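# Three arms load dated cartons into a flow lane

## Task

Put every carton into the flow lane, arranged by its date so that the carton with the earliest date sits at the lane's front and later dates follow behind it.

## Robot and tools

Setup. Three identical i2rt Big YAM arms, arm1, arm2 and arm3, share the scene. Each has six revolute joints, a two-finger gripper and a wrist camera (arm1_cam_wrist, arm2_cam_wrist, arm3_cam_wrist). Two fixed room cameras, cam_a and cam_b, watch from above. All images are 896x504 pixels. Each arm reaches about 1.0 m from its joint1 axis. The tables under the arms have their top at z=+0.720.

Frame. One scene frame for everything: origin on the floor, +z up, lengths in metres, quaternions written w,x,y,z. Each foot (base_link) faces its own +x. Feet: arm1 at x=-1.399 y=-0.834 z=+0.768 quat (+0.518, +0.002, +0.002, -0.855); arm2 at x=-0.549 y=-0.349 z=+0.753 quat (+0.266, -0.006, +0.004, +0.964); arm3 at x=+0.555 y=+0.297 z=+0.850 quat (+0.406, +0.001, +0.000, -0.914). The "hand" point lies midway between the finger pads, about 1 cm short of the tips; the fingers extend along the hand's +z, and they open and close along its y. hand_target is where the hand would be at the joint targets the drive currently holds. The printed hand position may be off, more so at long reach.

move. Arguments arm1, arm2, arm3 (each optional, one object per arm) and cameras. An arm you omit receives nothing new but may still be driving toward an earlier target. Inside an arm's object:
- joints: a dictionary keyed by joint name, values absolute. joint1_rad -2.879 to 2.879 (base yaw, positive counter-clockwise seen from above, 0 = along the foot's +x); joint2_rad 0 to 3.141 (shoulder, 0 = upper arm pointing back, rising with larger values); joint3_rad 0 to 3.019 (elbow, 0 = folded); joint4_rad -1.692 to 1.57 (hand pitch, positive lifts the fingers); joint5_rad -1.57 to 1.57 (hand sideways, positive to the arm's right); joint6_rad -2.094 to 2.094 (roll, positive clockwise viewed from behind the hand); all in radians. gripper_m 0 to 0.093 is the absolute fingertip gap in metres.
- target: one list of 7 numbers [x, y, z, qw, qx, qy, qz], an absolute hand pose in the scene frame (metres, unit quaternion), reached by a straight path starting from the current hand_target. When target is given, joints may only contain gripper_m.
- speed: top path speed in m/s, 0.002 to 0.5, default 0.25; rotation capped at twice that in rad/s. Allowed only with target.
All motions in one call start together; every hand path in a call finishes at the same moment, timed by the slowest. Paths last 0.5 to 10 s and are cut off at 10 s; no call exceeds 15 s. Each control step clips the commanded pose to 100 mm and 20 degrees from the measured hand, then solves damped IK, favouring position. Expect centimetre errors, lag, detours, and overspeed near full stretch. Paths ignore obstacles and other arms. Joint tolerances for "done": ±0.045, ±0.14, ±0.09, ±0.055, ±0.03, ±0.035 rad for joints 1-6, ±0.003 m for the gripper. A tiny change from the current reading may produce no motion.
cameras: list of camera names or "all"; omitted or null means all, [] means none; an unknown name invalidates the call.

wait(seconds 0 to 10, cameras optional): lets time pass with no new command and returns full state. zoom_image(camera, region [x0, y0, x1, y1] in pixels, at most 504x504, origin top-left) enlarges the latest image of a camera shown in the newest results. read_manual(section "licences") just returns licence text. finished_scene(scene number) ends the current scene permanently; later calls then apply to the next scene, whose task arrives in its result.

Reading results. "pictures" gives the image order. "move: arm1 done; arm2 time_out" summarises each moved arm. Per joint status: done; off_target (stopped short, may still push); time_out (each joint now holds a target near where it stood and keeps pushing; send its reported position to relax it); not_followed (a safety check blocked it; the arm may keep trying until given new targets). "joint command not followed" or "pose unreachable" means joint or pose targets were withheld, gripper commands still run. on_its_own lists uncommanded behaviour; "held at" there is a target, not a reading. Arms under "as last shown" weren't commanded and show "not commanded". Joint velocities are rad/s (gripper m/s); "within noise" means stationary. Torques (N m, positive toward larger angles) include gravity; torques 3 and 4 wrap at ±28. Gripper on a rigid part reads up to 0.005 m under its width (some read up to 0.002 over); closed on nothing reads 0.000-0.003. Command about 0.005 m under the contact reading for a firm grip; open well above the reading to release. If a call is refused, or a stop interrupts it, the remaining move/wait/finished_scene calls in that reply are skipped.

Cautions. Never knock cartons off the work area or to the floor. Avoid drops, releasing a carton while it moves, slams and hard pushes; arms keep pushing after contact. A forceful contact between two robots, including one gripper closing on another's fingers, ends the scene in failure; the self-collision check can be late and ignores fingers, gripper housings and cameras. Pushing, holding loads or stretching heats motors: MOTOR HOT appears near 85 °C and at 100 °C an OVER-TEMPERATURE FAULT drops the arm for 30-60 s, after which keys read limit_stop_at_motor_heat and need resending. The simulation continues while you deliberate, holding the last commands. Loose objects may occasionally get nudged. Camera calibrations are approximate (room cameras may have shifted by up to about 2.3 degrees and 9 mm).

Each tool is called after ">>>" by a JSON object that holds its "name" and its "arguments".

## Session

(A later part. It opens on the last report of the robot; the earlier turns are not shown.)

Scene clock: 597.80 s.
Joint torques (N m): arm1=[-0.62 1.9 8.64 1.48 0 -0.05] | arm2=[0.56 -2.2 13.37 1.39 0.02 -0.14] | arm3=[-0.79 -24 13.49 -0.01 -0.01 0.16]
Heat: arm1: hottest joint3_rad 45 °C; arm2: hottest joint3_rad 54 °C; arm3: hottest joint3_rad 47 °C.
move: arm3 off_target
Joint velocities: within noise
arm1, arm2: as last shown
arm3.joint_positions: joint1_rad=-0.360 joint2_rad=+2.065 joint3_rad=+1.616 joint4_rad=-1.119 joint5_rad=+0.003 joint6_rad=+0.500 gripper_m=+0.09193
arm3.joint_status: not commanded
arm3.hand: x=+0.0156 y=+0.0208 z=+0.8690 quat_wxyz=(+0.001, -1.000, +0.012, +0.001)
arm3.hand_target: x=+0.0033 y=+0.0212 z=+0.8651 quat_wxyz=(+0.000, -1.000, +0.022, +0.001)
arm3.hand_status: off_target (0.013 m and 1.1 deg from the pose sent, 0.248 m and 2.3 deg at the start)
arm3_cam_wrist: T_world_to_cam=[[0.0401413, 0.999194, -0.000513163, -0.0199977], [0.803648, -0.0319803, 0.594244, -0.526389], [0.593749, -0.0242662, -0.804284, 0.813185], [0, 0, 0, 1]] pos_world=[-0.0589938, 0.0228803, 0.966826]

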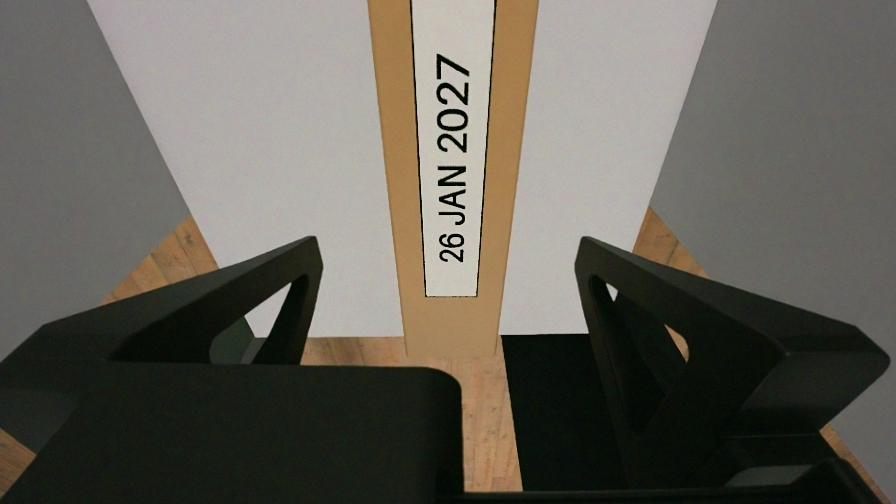

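>>> {"name": "move", "arguments": {"arm3": {"target": [0.017, 0.021, 0.775, 0, 0.99976, -0.0218, 0], "speed": 0.15}, "cameras": []}}

>>> {"name": "move", "arguments": {"arm3": {"joints": {"gripper_m": 0.054}}, "cameras": ["arm3_cam_wrist"]}}

Scene clock: 602.20 s.
Joint torques (N m): arm1=[-0.56 1.9 8.65 1.5 0 -0.05] | arm2=[0.5 -2.2 13.37 1.37 0.02 -0.14] | arm3=[-0.03 -24.7 9.51 0.73 -0.03 0.15]
Heat: arm1: hottest joint3_rad 45 °C; arm2: hottest joint3_rad 54 °C; arm3: hottest joint3_rad 47 °C.
move: arm3 off_target
Joint velocities: within noise
arm1, arm2: as last shown
arm3.joint_positions: joint1_rad=-0.360 joint2_rad=+2.168 joint3_rad=+1.546 joint4_rad=-0.941 joint5_rad=+0.003 joint6_rad=+0.511 gripper_m=+0.09193
arm3.joint_status: not commanded
arm3.hand: x=+0.0181 y=+0.0220 z=+0.7860 quat_wxyz=(+0.000, -1.000, +0.017, +0.003)
arm3.hand_target: x=+0.0173 y=+0.0211 z=+0.7751 quat_wxyz=(+0.000, -1.000, +0.022, +0.000)
arm3.hand_status: off_target (0.011 m and 0.6 deg from the pose sent, 0.094 m and 1.1 deg at the start)

Scene clock: 602.83 s.
Joint torques (N m): arm1=[-0.5 1.96 8.64 1.47 0 -0.05] | arm2=[0.56 -2.2 13.37 1.39 0.01 -0.14] | arm3=[0.21 -24.94 9.5 0.75 0.05 0.16]
Heat: arm1: hottest joint3_rad 45 °C; arm2: hottest joint3_rad 54 °C; arm3: hottest joint3_rad 47 °C.
move: arm3 off_target
Joint velocities: within noise
arm1, arm2: as last shown
arm3.joint_positions: joint1_rad=-0.360 joint2_rad=+2.168 joint3_rad=+1.546 joint4_rad=-0.941 joint5_rad=+0.002 joint6_rad=+0.511 gripper_m=+0.05850
arm3.joint_status: gripper_m off_target (ended at +0.05853, target +0.05400)
arm3.hand: x=+0.0180 y=+0.0217 z=+0.7860 quat_wxyz=(-0.001, -1.000, +0.018, +0.003)
arm3.hand_target: x=+0.0172 y=+0.0211 z=+0.7751 quat_wxyz=(+0.000, -1.000, +0.022, +0.000)
arm3.hand_status: not commanded
arm3_cam_wrist: T_world_to_cam=[[0.05078, 0.998699, -0.00475378, -0.0178817], [0.805898, -0.0381645, 0.590823, -0.476204], [0.589873, -0.0338331, -0.806787, 0.747222], [0, 0, 0, 1]] pos_world=[-0.0560867, 0.0249651, 0.884117]

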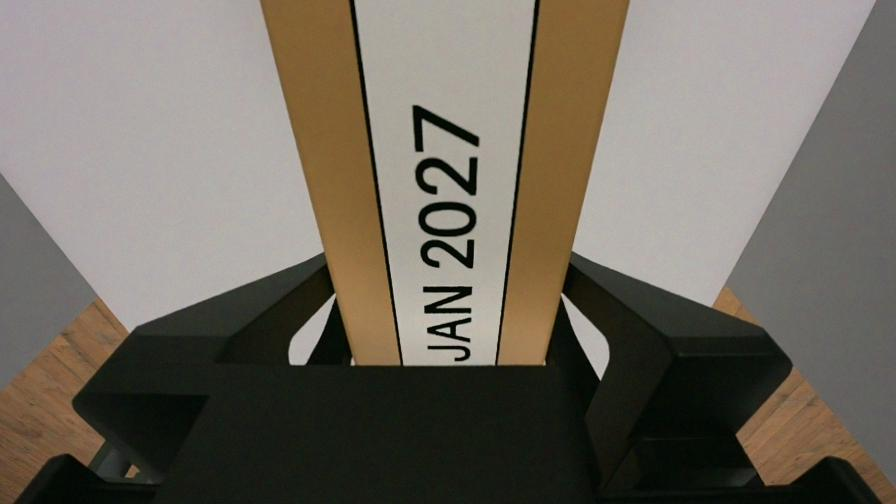

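>>> {"name": "move", "arguments": {"arm3": {"target": [0.017, 0.022, 0.945, 0, 0.99976, -0.0218, 0], "speed": 0.2}, "cameras": []}}

>>> {"name": "move", "arguments": {"arm3": {"target": [0.26, 0.14, 1.0, 0, 0.99976, -0.0218, 0], "speed": 0.35}, "cameras": []}}

>>> {"name": "move", "arguments": {"arm3": {"joints": {"joint1_rad": 1.02, "joint6_rad": -1.27}}, "cameras": ["arm3_cam_wrist", "cam_b"]}}

Scene clock: 607.23 s.
Joint torques (N m): arm1=[-0.56 1.9 8.65 1.5 0 -0.06] | arm2=[0.5 -2.2 13.38 1.4 0.02 -0.15] | arm3=[-0.03 -26.93 15.17 -0.14 0.04 0.14]
Heat: arm1: hottest joint3_rad 45 °C; arm2: hottest joint3_rad 54 °C; arm3: hottest joint3_rad 47 °C.
move: arm3 off_target
Joint velocities: within noise
arm1, arm2: as last shown
arm2.hand_target: x=-0.7465 y=-0.0824 z=+1.1605 quat_wxyz=(-0.054, +0.724, -0.632, -0.273)
arm3.joint_positions: joint1_rad=-0.360 joint2_rad=+1.993 joint3_rad=+1.641 joint4_rad=-1.270 joint5_rad=+0.002 joint6_rad=+0.511 gripper_m=+0.05850
arm3.joint_status: not commanded
arm3.hand: x=+0.0343 y=+0.0301 z=+0.9198 quat_wxyz=(+0.013, -0.999, +0.017, -0.023)
arm3.hand_target: x=+0.0182 y=+0.0226 z=+0.9454 quat_wxyz=(+0.000, -1.000, +0.022, +0.000)
arm3.hand_status: off_target (0.032 m and 3.1 deg from the pose sent, 0.159 m and 0.6 deg at the start)

Scene clock: 608.90 s.
Joint torques (N m): arm1=[-0.56 1.9 8.66 1.48 0 -0.06] | arm2=[0.5 -2.14 13.37 1.37 0.02 -0.15] | arm3=[1.14 -13.45 11.54 -0.01 0.03 0.15]
Heat: arm1: hottest joint3_rad 45 °C; arm2: hottest joint3_rad 54 °C; arm3: hottest joint3_rad 47 °C.
move: arm3 off_target
Joint velocities: within noise
arm1, arm2: as last shown
arm3.joint_positions: joint1_rad=-0.355 joint2_rad=+1.273 joint3_rad=+0.936 joint4_rad=-1.252 joint5_rad=+0.002 joint6_rad=+0.528 gripper_m=+0.05850
arm3.joint_status: not commanded
arm3.hand: x=+0.2601 y=+0.1444 z=+0.9900 quat_wxyz=(+0.005, -1.000, +0.023, -0.009)
arm3.hand_target: x=+0.2601 y=+0.1401 z=+0.9998 quat_wxyz=(+0.000, -1.000, +0.022, +0.000)
arm3.hand_status: off_target (0.011 m and 1.2 deg from the pose sent, 0.263 m and 3.1 deg at the start)

Scene clock: 610.70 s.
Joint torques (N m): arm1=[-0.56 1.85 8.64 1.51 0 -0.05] | arm2=[0.5 -2.14 13.37 1.39 0.02 -0.15] | arm3=[1.03 -13.27 11.44 -0.06 -0.04 -0.05]
Heat: arm1: hottest joint3_rad 45 °C; arm2: hottest joint3_rad 54 °C; arm3: hottest joint3_rad 47 °C.
move: arm3 done
Joint velocities: within noise
arm1.joint_positions: joint1_rad=+0.617 joint2_rad=+0.600 joint3_rad=+1.480 joint4_rad=-1.399 joint5_rad=+0.001 joint6_rad=+0.008 gripper_m=+0.09196
arm1.joint_status: not commanded
arm1.hand: x=-1.3729 y=-1.0398 z=+1.3393 quat_wxyz=(-0.378, -0.573, -0.649, +0.327)
arm1.hand_target: x=-1.3765 y=-1.0366 z=+1.3474 quat_wxyz=(-0.381, -0.572, -0.644, +0.336)
arm1.hand_status: not commanded
arm2: as last shown
arm3.joint_positions: joint1_rad=+1.012 joint2_rad=+1.273 joint3_rad=+0.936 joint4_rad=-1.253 joint5_rad=+0.000 joint6_rad=-1.261 gripper_m=+0.05848
arm3.joint_status: all done
arm3.hand: x=+0.6445 y=-0.0215 z=+0.9908 quat_wxyz=(+0.002, -0.016, -1.000, -0.009)
arm3.hand_target: x=+0.6476 y=-0.0228 z=+1.0006 quat_wxyz=(-0.001, -0.008, -1.000, +0.001)
arm3.hand_status: not commanded
arm3_cam_wrist: T_world_to_cam=[[-0.048326, -0.998617, -0.0206935, 0.0310508], [-0.800512, 0.026332, 0.598738, -0.0748471], [-0.597365, 0.0455, -0.800678, 1.30223], [0, 0, 0, 1]] pos_world=[0.71949, -0.0262726, 1.08812]

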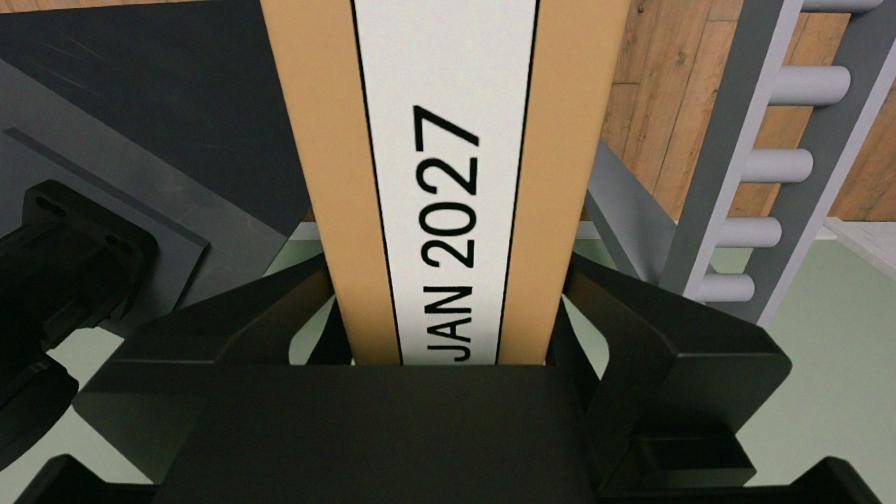

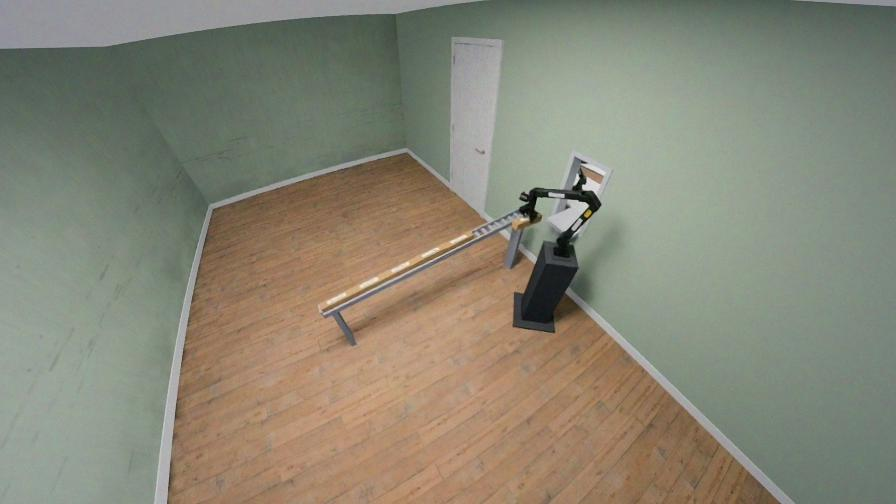

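>>> {"name": "move", "arguments": {"arm3": {"target": [0.752, -0.338, 0.865, -0.0436, 0.0003, 0.999, -0.0065], "speed": 0.25}, "cameras": []}}

>>> {"name": "move", "arguments": {"arm3": {"target": [0.752, -0.341, 0.788, -0.0436, 0.0003, 0.999, -0.0065], "speed": 0.12}, "cameras": ["arm3_cam_wrist"]}}

Scene clock: 616.17 s.
Joint torques (N m): arm1=[-0.62 1.9 8.65 1.48 0 -0.05] | arm2=[0.5 -2.2 13.37 1.39 0.02 -0.15] | arm3=[0.91 -29.33 15.28 -0.24 0.12 0.13]
Heat: arm1: hottest joint3_rad 45 °C; arm2: hottest joint3_rad 54 °C; arm3: hottest joint3_rad 47 °C.
move: arm3 off_target
Joint velocities: within noise
arm1, arm2: as last shown
arm3.joint_positions: joint1_rad=+1.049 joint2_rad=+2.229 joint3_rad=+1.830 joint4_rad=-1.234 joint5_rad=+0.085 joint6_rad=-1.253 gripper_m=+0.05848
arm3.joint_status: not commanded
arm3.hand: x=+0.7394 y=-0.3198 z=+0.8460 quat_wxyz=(+0.049, +0.000, -0.999, -0.016)
arm3.hand_target: x=+0.7517 y=-0.3367 z=+0.8655 quat_wxyz=(+0.043, +0.000, -0.999, +0.007)
arm3.hand_status: off_target (0.029 m and 2.6 deg from the pose sent, 0.357 m and 5.4 deg at the start)

Scene clock: 617.60 s.
Joint torques (N m): arm1=[-0.56 1.9 8.64 1.5 0 -0.05] | arm2=[0.5 -2.26 13.38 1.37 0.02 -0.15] | arm3=[0.85 -30.8 11.6 0.49 0.12 0.11]
Heat: arm1: hottest joint3_rad 45 °C; arm2: hottest joint3_rad 54 °C; arm3: hottest joint3_rad 47 °C.
move: arm3 off_target
Joint velocities: within noise
arm1: as last shown
arm2.joint_positions: joint1_rad=-0.408 joint2_rad=+0.896 joint3_rad=+1.261 joint4_rad=-1.392 joint5_rad=-0.014 joint6_rad=+0.511 gripper_m=+0.09198
arm2.joint_status: not commanded
arm2.hand: x=-0.7421 y=-0.0839 z=+1.1428 quat_wxyz=(-0.050, +0.721, -0.642, -0.257)
arm2.hand_target: x=-0.7465 y=-0.0824 z=+1.1605 quat_wxyz=(-0.054, +0.724, -0.632, -0.273)
arm2.hand_status: not commanded
arm3.joint_positions: joint1_rad=+1.049 joint2_rad=+2.339 joint3_rad=+1.830 joint4_rad=-1.117 joint5_rad=+0.085 joint6_rad=-1.253 gripper_m=+0.05848
arm3.joint_status: not commanded
arm3.hand: x=+0.7425 y=-0.3290 z=+0.7751 quat_wxyz=(+0.048, -0.001, -0.999, -0.013)
arm3.hand_target: x=+0.7519 y=-0.3405 z=+0.7881 quat_wxyz=(+0.043, +0.000, -0.999, +0.006)
arm3.hand_status: off_target (0.020 m and 2.3 deg from the pose sent, 0.063 m and 2.6 deg at the start)
arm3_cam_wrist: T_world_to_cam=[[-0.0183426, -0.99947, -0.0268933, -0.293523], [-0.742189, -0.00441192, 0.670176, 0.0320267], [-0.66994, 0.0322527, -0.741714, 1.206], [0, 0, 0, 1]] pos_world=[0.826336, -0.332123, 0.865153]

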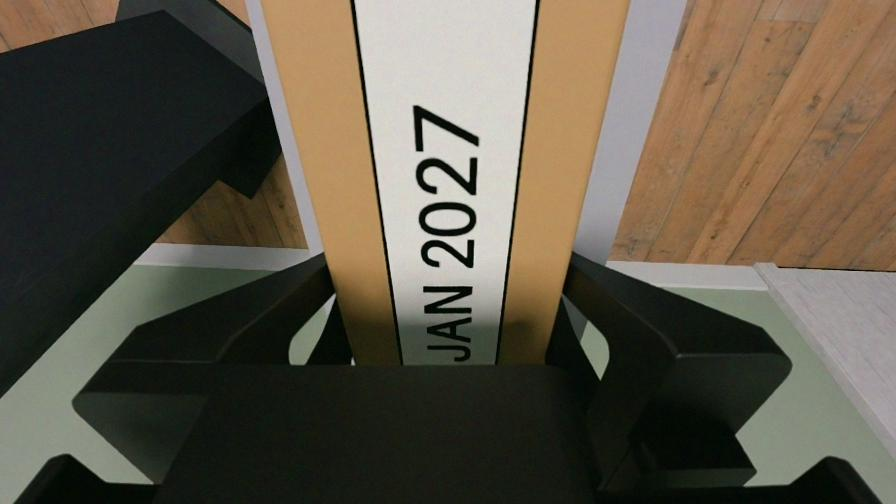

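>>> {"name": "move", "arguments": {"arm3": {"target": [0.752, -0.349, 0.770, -0.0436, 0.0003, 0.999, -0.0065], "speed": 0.08}, "cameras": ["arm3_cam_wrist"]}}

Scene clock: 621.40 s.
Joint torques (N m): arm1=[-0.56 1.9 8.65 1.48 0 -0.06] | arm2=[0.5 -2.2 13.38 1.39 0.02 -0.15] | arm3=[0.38 -27.69 14.01 0.61 -0.06 0.05]
Heat: arm1: hottest joint3_rad 45 °C; arm2: hottest joint3_rad 55 °C; arm3: hottest joint3_rad 47 °C.
move: arm3 off_target
Joint velocities: within noise
arm1, arm2: as last shown
arm3.joint_positions: joint1_rad=+1.049 joint2_rad=+2.345 joint3_rad=+1.833 joint4_rad=-1.110 joint5_rad=+0.091 joint6_rad=-1.247 gripper_m=+0.05848
arm3.joint_status: not commanded
arm3.hand: x=+0.7421 y=-0.3307 z=+0.7717 quat_wxyz=(+0.050, -0.004, -0.999, -0.010)
arm3.hand_target: x=+0.7518 y=-0.3480 z=+0.7706 quat_wxyz=(+0.043, +0.000, -0.999, +0.007)
arm3.hand_status: off_target (0.021 m and 2.1 deg from the pose sent, 0.023 m and 2.3 deg at the start)
arm3_cam_wrist: T_world_to_cam=[[-0.0242306, -0.99948, -0.0212784, -0.295286], [-0.73941, 0.00359265, 0.673246, 0.0322228], [-0.672819, 0.0320466, -0.739113, 1.20339], [0, 0, 0, 1]] pos_world=[0.826334, -0.333813, 0.861463]

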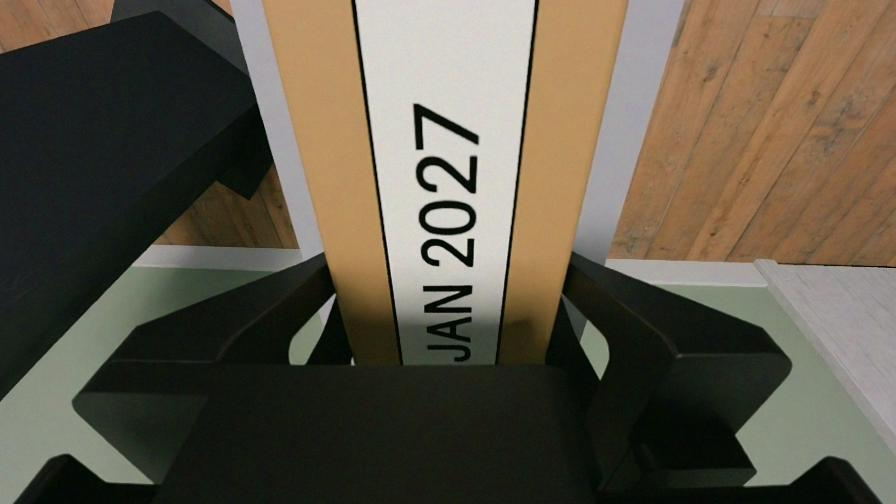

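>>> {"name": "move", "arguments": {"arm3": {"target": [0.752, -0.344, 0.757, -0.0436, 0.0003, 0.999, -0.0065], "speed": 0.06}, "cameras": ["arm3_cam_wrist"]}}

Scene clock: 624.70 s.
Joint torques (N m): arm1=[-0.62 1.9 8.64 1.48 0.01 -0.06] | arm2=[0.5 -2.2 13.37 1.39 0.02 -0.15] | arm3=[0.79 -27.28 11.77 0.94 -0.13 -0.01]
Heat: arm1: hottest joint3_rad 45 °C; arm2: hottest joint3_rad 55 °C; arm3: hottest joint3_rad 48 °C.
move: arm3 off_target
Joint velocities: within noise
arm1, arm2: as last shown
arm3.joint_positions: joint1_rad=+1.049 joint2_rad=+2.347 joint3_rad=+1.833 joint4_rad=-1.084 joint5_rad=+0.093 joint6_rad=-1.242 gripper_m=+0.05848
arm3.joint_status: not commanded
arm3.hand: x=+0.7437 y=-0.3366 z=+0.7708 quat_wxyz=(+0.047, -0.006, -0.999, +0.002)
arm3.hand_target: x=+0.7518 y=-0.3432 z=+0.7572 quat_wxyz=(+0.044, +0.000, -0.999, +0.007)
arm3.hand_status: off_target (0.018 m and 1.0 deg from the pose sent, 0.022 m and 2.1 deg at the start)
arm3_cam_wrist: T_world_to_cam=[[-0.0287134, -0.999584, 0.00286801, -0.31637], [-0.743144, 0.0232658, 0.668727, 0.0469304], [-0.668515, 0.0170701, -0.743502, 1.19898], [0, 0, 0, 1]] pos_world=[0.827329, -0.337797, 0.860969]

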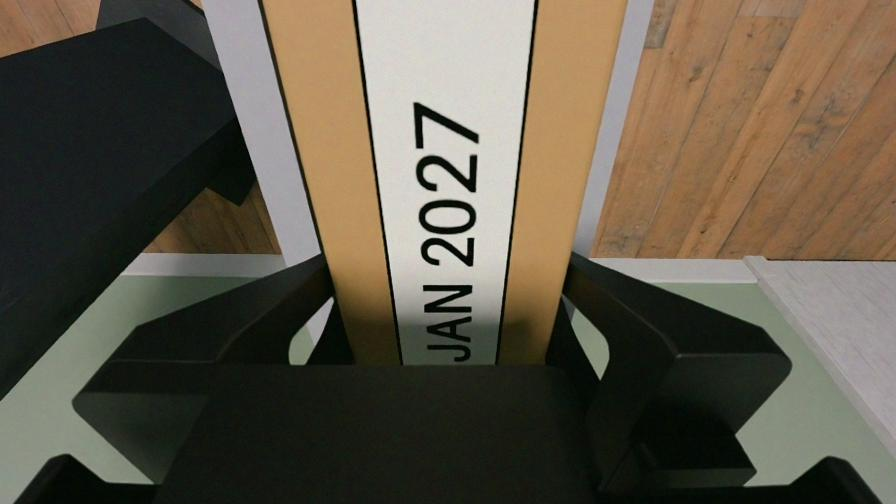

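>>> {"name": "move", "arguments": {"arm3": {"target": [0.750, -0.329, 0.766, -0.0436, 0.0003, 0.999, -0.0065], "speed": 0.06}, "cameras": ["arm3_cam_wrist"]}}

Scene clock: 628.70 s.
Joint torques (N m): arm1=[-0.5 1.9 8.62 1.51 0 -0.06] | arm2=[0.5 -2.2 13.37 1.4 0.02 -0.14] | arm3=[0.97 -30.27 8.42 0.44 -0.3 0.04]
Heat: arm1: hottest joint3_rad 45 °C; arm2: hottest joint3_rad 55 °C; arm3: hottest joint3_rad 48 °C.
move: arm3 done
Joint velocities: within noise
arm1, arm2: as last shown
arm3.joint_positions: joint1_rad=+1.052 joint2_rad=+2.335 joint3_rad=+1.804 joint4_rad=-1.051 joint5_rad=+0.098 joint6_rad=-1.243 gripper_m=+0.05848
arm3.joint_status: not commanded
arm3.hand: x=+0.7440 y=-0.3345 z=+0.7688 quat_wxyz=(+0.047, -0.005, -0.999, +0.010)
arm3.hand_target: x=+0.7499 y=-0.3291 z=+0.7660 quat_wxyz=(+0.044, +0.000, -0.999, +0.006)
arm3.hand_status: done (0.009 m and 0.8 deg from the pose sent, 0.011 m and 1.0 deg at the start)
arm3_cam_wrist: T_world_to_cam=[[-0.025571, -0.999475, 0.0199177, -0.329767], [-0.743518, 0.0323332, 0.667934, 0.0523493], [-0.668227, 0.00227057, -0.743954, 1.19292], [0, 0, 0, 1]] pos_world=[0.827631, -0.333995, 0.859079]

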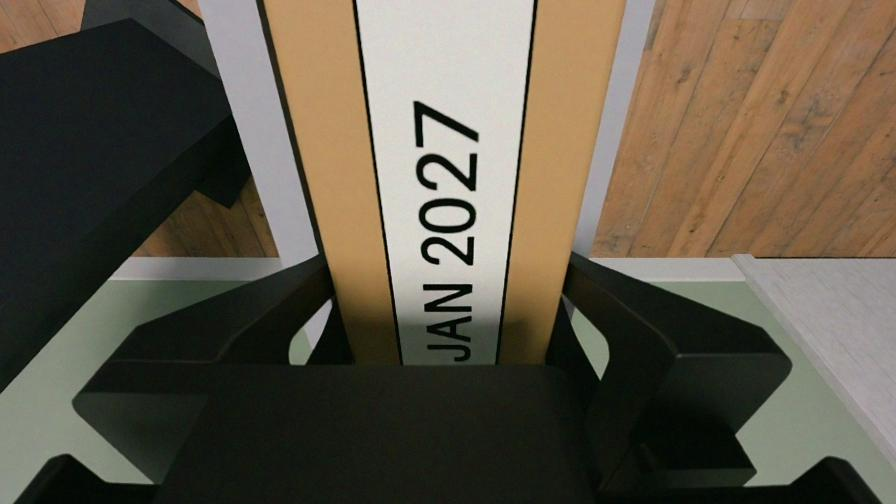

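>>> {"name": "move", "arguments": {"arm3": {"target": [0.746, -0.331, 0.764, -0.0436, 0.0003, 0.999, -0.0065], "speed": 0.05, "joints": {"gripper_m": 0.075}}, "cameras": ["arm3_cam_wrist", "cam_b"]}}

Scene clock: 635.70 s.
Joint torques (N m): arm1=[-0.5 1.9 8.65 1.48 0 -0.06] | arm2=[0.56 -2.2 13.37 1.39 0.02 -0.15] | arm3=[0.26 -29.45 9.16 0.49 -0.09 -0.02]
Heat: arm1: hottest joint3_rad 45 °C; arm2: hottest joint3_rad 55 °C; arm3: hottest joint3_rad 47 °C.
move: arm3 done
Joint velocities: within noise
arm1, arm2: as last shown
arm3.joint_positions: joint1_rad=+1.052 joint2_rad=+2.334 joint3_rad=+1.796 joint4_rad=-1.051 joint5_rad=+0.092 joint6_rad=-1.243 gripper_m=+0.07494
arm3.joint_status: all done
arm3.hand: x=+0.7440 y=-0.3311 z=+0.7665 quat_wxyz=(+0.045, -0.005, -0.999, +0.006)
arm3.hand_target: x=+0.7459 y=-0.3310 z=+0.7640 quat_wxyz=(+0.044, +0.000, -0.999, +0.006)
arm3.hand_status: done (0.003 m and 0.6 deg from the pose sent, 0.006 m and 0.8 deg at the start)
arm3_cam_wrist: T_world_to_cam=[[-0.0257478, -0.999608, 0.0110349, -0.319327], [-0.745855, 0.0265591, 0.665579, 0.0553455], [-0.665611, 0.00890678, -0.746246, 1.19315], [0, 0, 0, 1]] pos_world=[0.827229, -0.331299, 0.857068]

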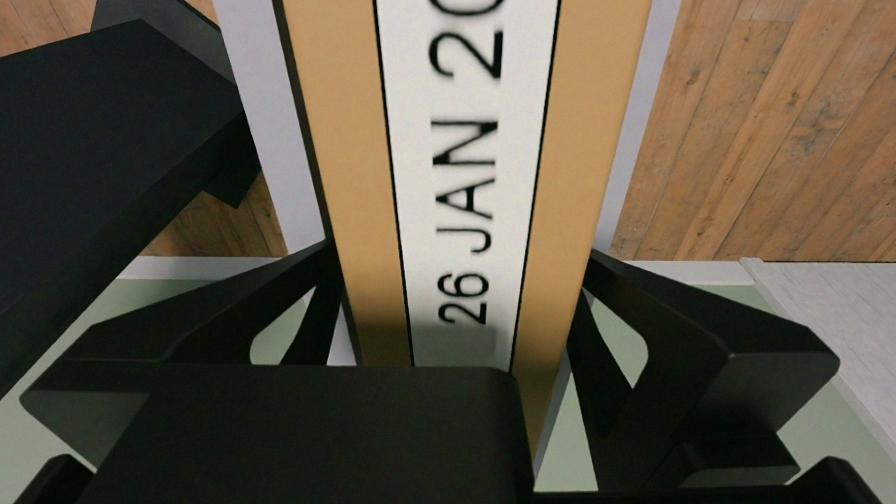

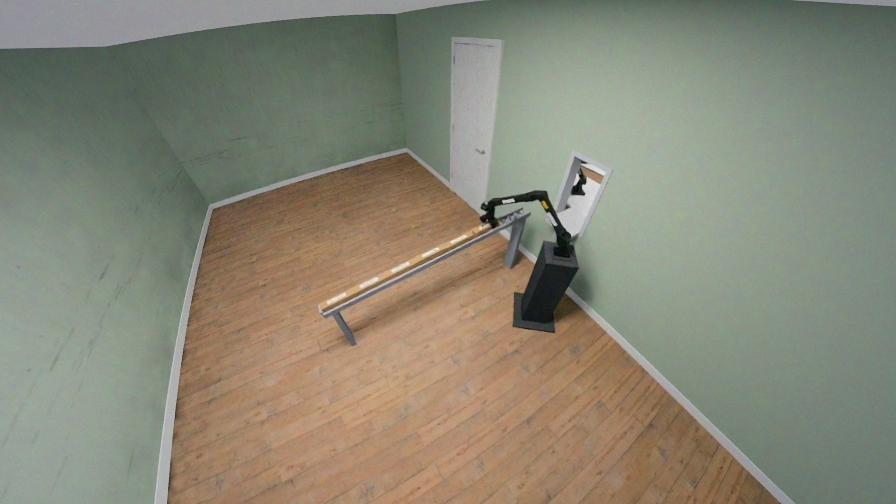

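>>> {"name": "wait", "arguments": {"seconds": 1, "cameras": ["arm3_cam_wrist", "cam_b"]}}

>>> {"name": "zoom_image", "arguments": {"camera": "cam_b", "region": [300, 150, 600, 350]}}

Scene clock: 638.80 s.
Joint torques (N m): arm1=[-0.62 1.9 8.65 1.5 0 -0.06] | arm2=[0.56 -2.14 13.38 1.39 0.02 -0.15] | arm3=[0.32 -29.63 9.14 0.5 -0.07 -0.03]
Heat: arm1: hottest joint3_rad 45 °C; arm2: hottest joint3_rad 55 °C; arm3: hottest joint3_rad 47 °C.
Joint velocities: within noise
arm1.joint_positions: joint1_rad=+0.617 joint2_rad=+0.600 joint3_rad=+1.480 joint4_rad=-1.399 joint5_rad=+0.001 joint6_rad=+0.008 gripper_m=+0.09196
arm1.joint_status: not commanded
arm1.hand: x=-1.3729 y=-1.0398 z=+1.3393 quat_wxyz=(-0.378, -0.573, -0.649, +0.327)
arm1.hand_target: x=-1.3765 y=-1.0366 z=+1.3474 quat_wxyz=(-0.381, -0.572, -0.644, +0.336)
arm1.hand_status: not commanded
arm2.joint_positions: joint1_rad=-0.408 joint2_rad=+0.896 joint3_rad=+1.261 joint4_rad=-1.392 joint5_rad=-0.014 joint6_rad=+0.511 gripper_m=+0.09198
arm2.joint_status: not commanded
arm2.hand: x=-0.7421 y=-0.0839 z=+1.1428 quat_wxyz=(-0.050, +0.721, -0.642, -0.257)
arm2.hand_target: x=-0.7465 y=-0.0824 z=+1.1605 quat_wxyz=(-0.054, +0.724, -0.632, -0.273)
arm2.hand_status: not commanded
arm3.joint_positions: joint1_rad=+1.052 joint2_rad=+2.334 joint3_rad=+1.796 joint4_rad=-1.051 joint5_rad=+0.092 joint6_rad=-1.243 gripper_m=+0.07494
arm3.joint_status: all done
arm3.hand: x=+0.7440 y=-0.3311 z=+0.7665 quat_wxyz=(+0.045, -0.005, -0.999, +0.006)
arm3.hand_target: x=+0.7459 y=-0.3310 z=+0.7640 quat_wxyz=(+0.044, +0.000, -0.999, +0.006)
arm3.hand_status: done (0.003 m and 0.6 deg from the pose sent, 0.006 m and 0.8 deg at the start)
wait: 1.00 s; at rest from the start
arm3_cam_wrist: T_world_to_cam=[[-0.0257478, -0.999608, 0.0110349, -0.319327], [-0.745855, 0.0265591, 0.665579, 0.0553455], [-0.665611, 0.00890678, -0.746246, 1.19315], [0, 0, 0, 1]] pos_world=[0.827229, -0.331299, 0.857068]

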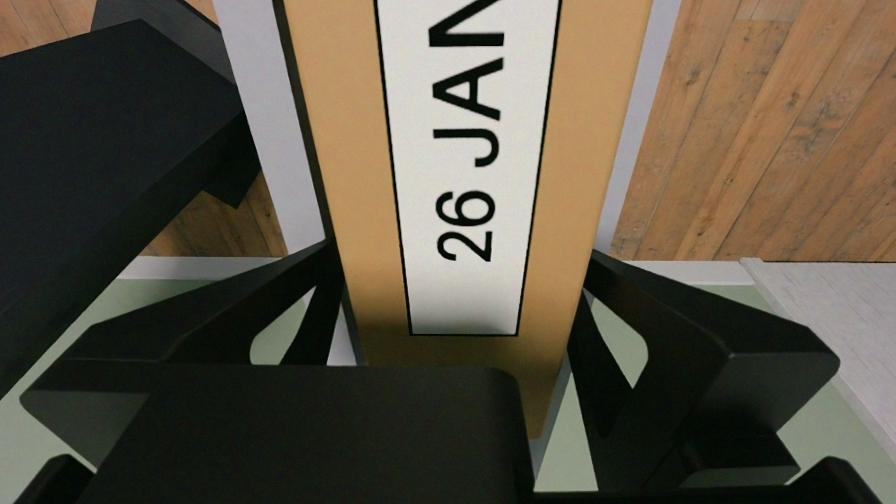

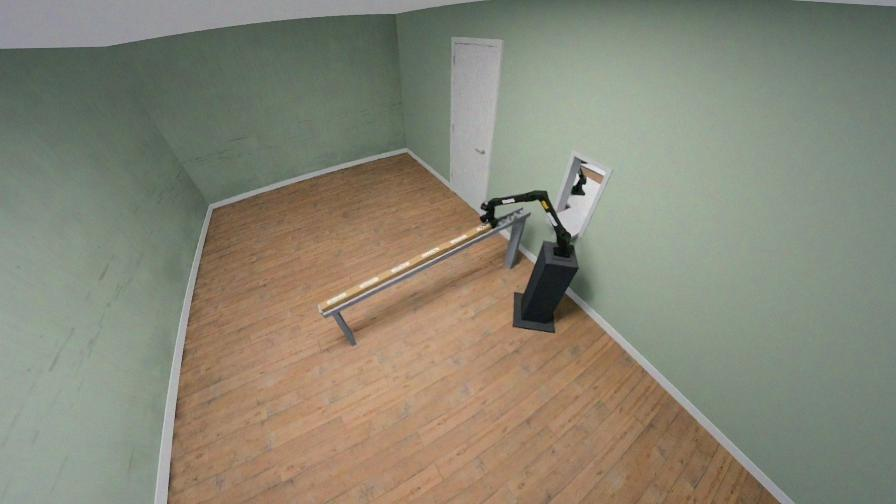

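Scaled by 1.680 (camera's finer frame: 1280x720).

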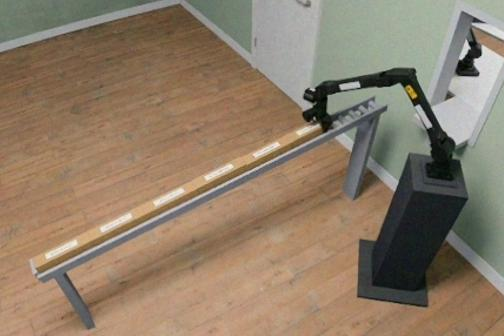

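>>> {"name": "move", "arguments": {"arm3": {"target": [0.744, -0.3335, 0.86, -0.0436, 0.0003, 0.999, -0.0065], "speed": 0.12, "joints": {"gripper_m": 0.085}}, "cameras": ["arm3_cam_wrist", "cam_b"]}}

>>> {"name": "zoom_image", "arguments": {"camera": "cam_b", "region": [300, 150, 600, 350]}}

Scene clock: 643.63 s.
Joint torques (N m): arm1=[-0.56 1.9 8.64 1.48 0 -0.05] | arm2=[0.5 -2.2 13.37 1.4 0.02 -0.14] | arm3=[0.03 -29.1 13.31 -0.1 0.01 -0.04]
Heat: arm1: hottest joint3_rad 45 °C; arm2: hottest joint3_rad 56 °C; arm3: hottest joint3_rad 47 °C.
move: arm3 off_target
Joint velocities: within noise
arm1, arm2: as last shown
arm3.joint_positions: joint1_rad=+1.052 joint2_rad=+2.218 joint3_rad=+1.817 joint4_rad=-1.211 joint5_rad=+0.089 joint6_rad=-1.245 gripper_m=+0.08491
arm3.joint_status: all done
arm3.hand: x=+0.7409 y=-0.3210 z=+0.8477 quat_wxyz=(+0.048, -0.003, -0.999, -0.006)
arm3.hand_target: x=+0.7438 y=-0.3330 z=+0.8602 quat_wxyz=(+0.044, +0.000, -0.999, +0.007)
arm3.hand_status: off_target (0.018 m and 1.6 deg from the pose sent, 0.094 m and 0.6 deg at the start)
arm3_cam_wrist: T_world_to_cam=[[-0.0230591, -0.999655, -0.0126028, -0.292166], [-0.742345, 0.00867744, 0.669962, -0.013299], [-0.669621, 0.0248043, -0.742288, 1.2563], [0, 0, 0, 1]] pos_world=[0.824633, -0.323111, 0.937762]

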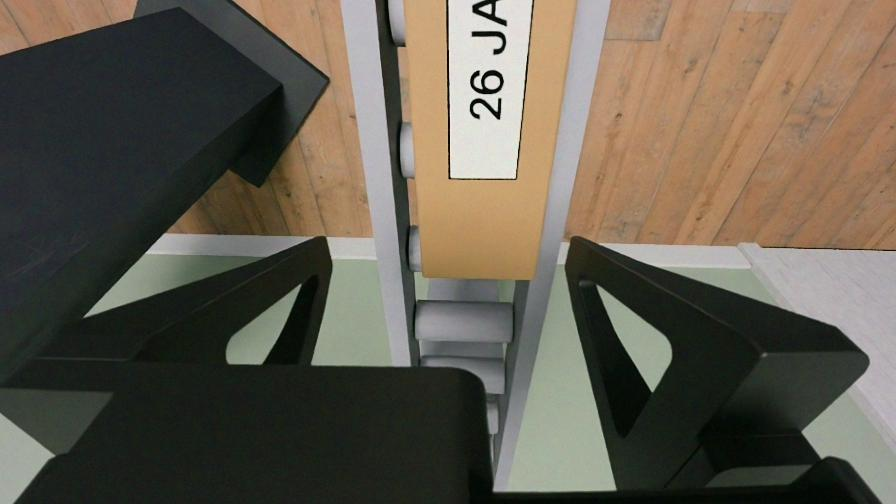

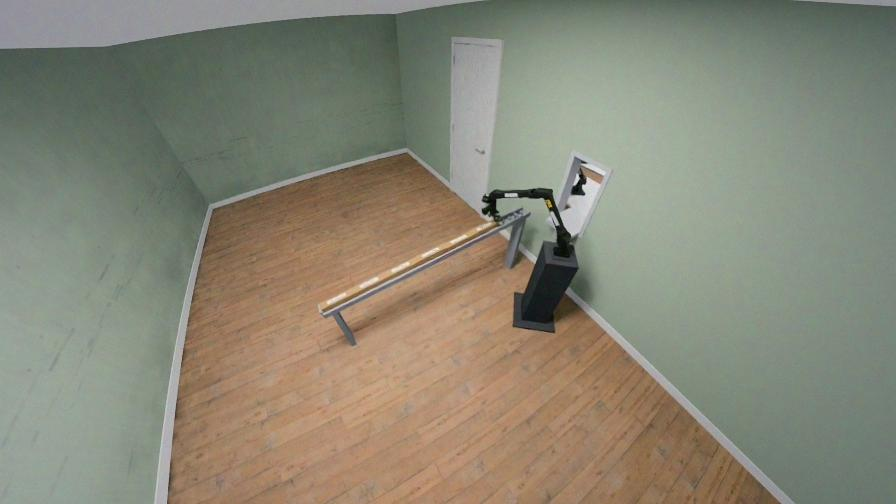

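Scaled by 1.680 (camera's finer frame: 1280x720).

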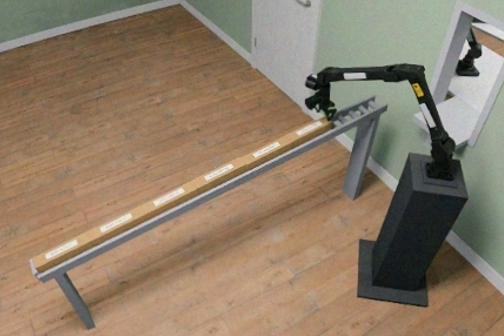

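>>> {"name": "move", "arguments": {"arm3": {"joints": {"joint1_rad": 0.6, "joint2_rad": 1.6, "joint3_rad": 1.6, "joint4_rad": -1.2}}, "cameras": ["arm3_cam_wrist", "cam_b"]}}

>>> {"name": "zoom_image", "arguments": {"camera": "cam_b", "region": [430, 180, 570, 280]}}

>>> {"name": "zoom_image", "arguments": {"camera": "cam_b", "region": [300, 210, 480, 350]}}

Scene clock: 648.57 s.
Joint torques (N m): arm1=[-0.5 1.85 8.64 1.5 0 -0.06] | arm2=[0.56 -2.14 13.37 1.39 0.02 -0.14] | arm3=[0.09 -19.02 12.1 1.2 -0.04 0.01]
Heat: arm1: hottest joint3_rad 45 °C; arm2: hottest joint3_rad 56 °C; arm3: hottest joint3_rad 46 °C.
move: arm3 done
Joint velocities: within noise
arm1, arm2: as last shown
arm3.joint_positions: joint1_rad=+0.600 joint2_rad=+1.588 joint3_rad=+1.598 joint4_rad=-1.205 joint5_rad=+0.090 joint6_rad=-1.246 gripper_m=+0.08492
arm3.joint_status: all done
arm3.hand: x=+0.4621 y=-0.2633 z=+1.1334 quat_wxyz=(+0.026, -0.231, -0.954, +0.189)
arm3.hand_target: x=+0.4617 y=-0.2669 z=+1.1283 quat_wxyz=(+0.026, -0.228, -0.955, +0.187)
arm3.hand_status: not commanded
arm3_cam_wrist: T_world_to_cam=[[-0.446323, -0.814773, 0.370055, -0.426829], [-0.629972, 0.579775, 0.516716, -0.140026], [-0.635555, -0.00250217, -0.772051, 1.29108], [0, 0, 0, 1]] pos_world=[0.541835, -0.263355, 1.22708]

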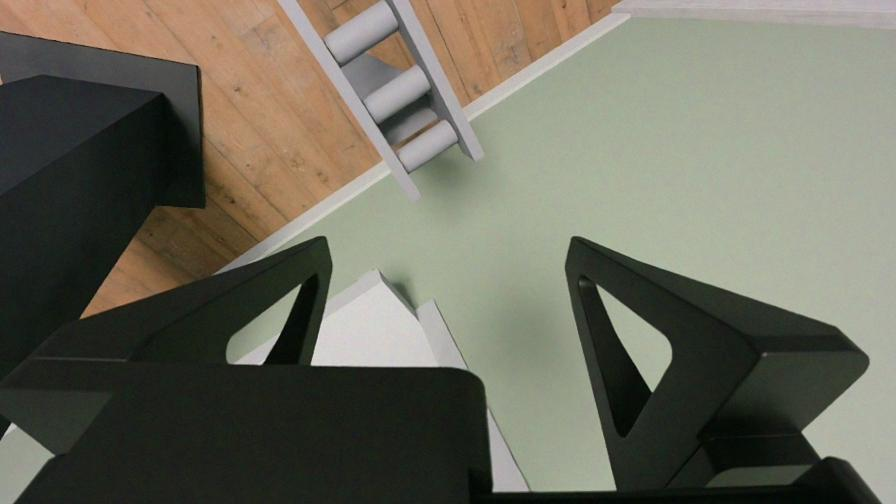

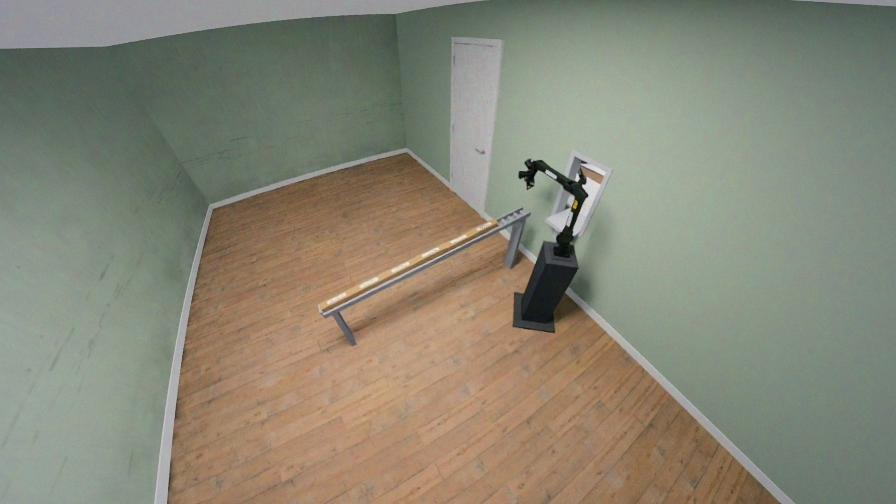

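Scaled by 3.600 (camera's finer frame: 1280x720).

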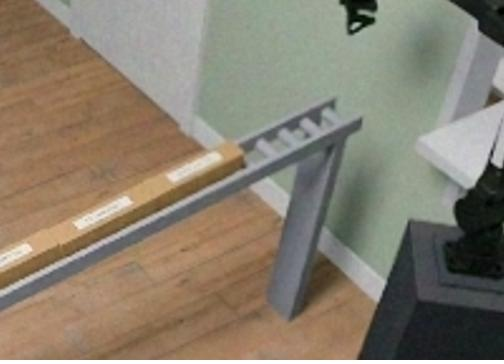

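Scaled by 2.800 (camera's finer frame: 1280x720).

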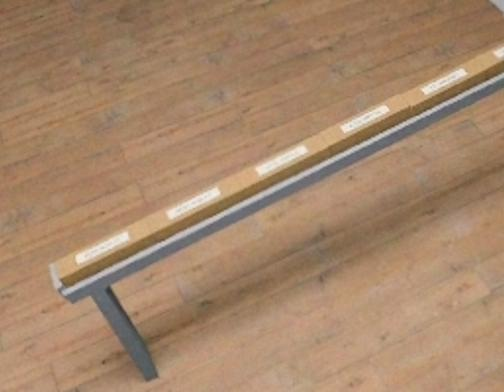

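>>> {"name": "move", "arguments": {"cameras": ["cam_a", "cam_b"]}}

Scene clock: 651.00 s.
Joint torques (N m): arm1=[-0.62 1.85 8.64 1.5 0 -0.05] | arm2=[0.56 -2.2 13.38 1.39 0.02 -0.15] | arm3=[0.03 -18.96 12 1.16 -0.03 0.02]
Heat: arm1: hottest joint3_rad 45 °C; arm2: hottest joint3_rad 56 °C; arm3: hottest joint3_rad 46 °C.
Joint velocities: within noise
arm1.joint_positions: joint1_rad=+0.617 joint2_rad=+0.600 joint3_rad=+1.480 joint4_rad=-1.399 joint5_rad=+0.001 joint6_rad=+0.008 gripper_m=+0.09196
arm1.joint_status: not commanded
arm1.hand: x=-1.3729 y=-1.0398 z=+1.3393 quat_wxyz=(-0.378, -0.573, -0.649, +0.327) (m; scene frame)
arm1.hand_target: x=-1.3765 y=-1.0366 z=+1.3474 quat_wxyz=(-0.381, -0.572, -0.644, +0.336) (m; scene frame)
arm1.hand_status: not commanded
arm2.joint_positions: joint1_rad=-0.408 joint2_rad=+0.896 joint3_rad=+1.261 joint4_rad=-1.392 joint5_rad=-0.014 joint6_rad=+0.511 gripper_m=+0.09198
arm2.joint_status: not commanded
arm2.hand: x=-0.7421 y=-0.0839 z=+1.1428 quat_wxyz=(-0.050, +0.721, -0.642, -0.257) (m; scene frame)
arm2.hand_target: x=-0.7465 y=-0.0824 z=+1.1605 quat_wxyz=(-0.054, +0.724, -0.632, -0.273) (m; scene frame)
arm2.hand_status: not commanded
arm3.joint_positions: joint1_rad=+0.600 joint2_rad=+1.588 joint3_rad=+1.598 joint4_rad=-1.205 joint5_rad=+0.090 joint6_rad=-1.246 gripper_m=+0.08492
arm3.joint_status: all done
arm3.hand: x=+0.4621 y=-0.2633 z=+1.1334 quat_wxyz=(+0.026, -0.231, -0.954, +0.189) (m; scene frame)
arm3.hand_target: x=+0.4617 y=-0.2669 z=+1.1283 quat_wxyz=(+0.026, -0.228, -0.955, +0.187) (m; scene frame)
arm3.hand_status: not commanded
pictures: cam_a, cam_b

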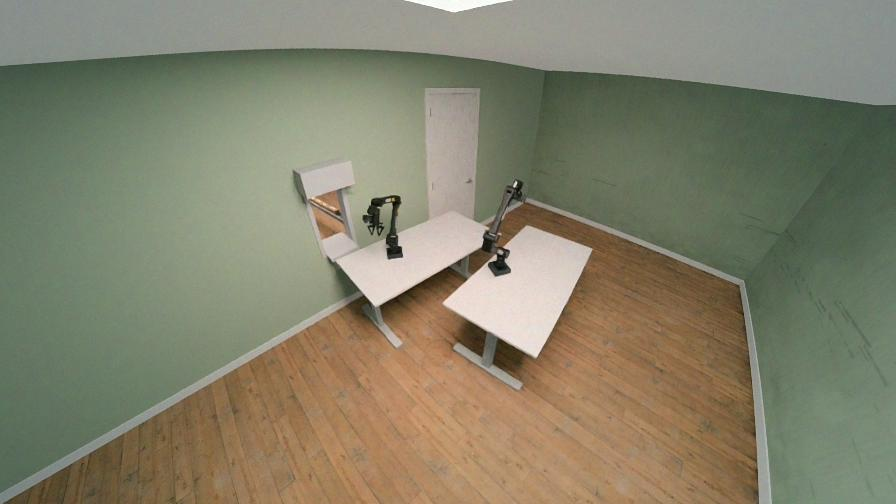

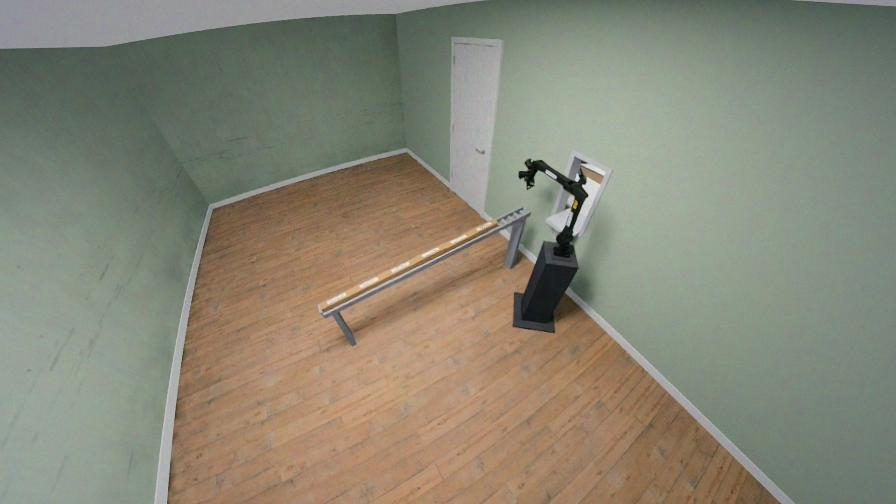

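The tables are clear, and all six cartons sit in the lane in contact with each other. The loaded order is 05 JAN, 12 JAN, then 26 JAN last.

>>> {"name": "finished_scene", "arguments": {"scene": 2}}

The scene is finished: the task was done.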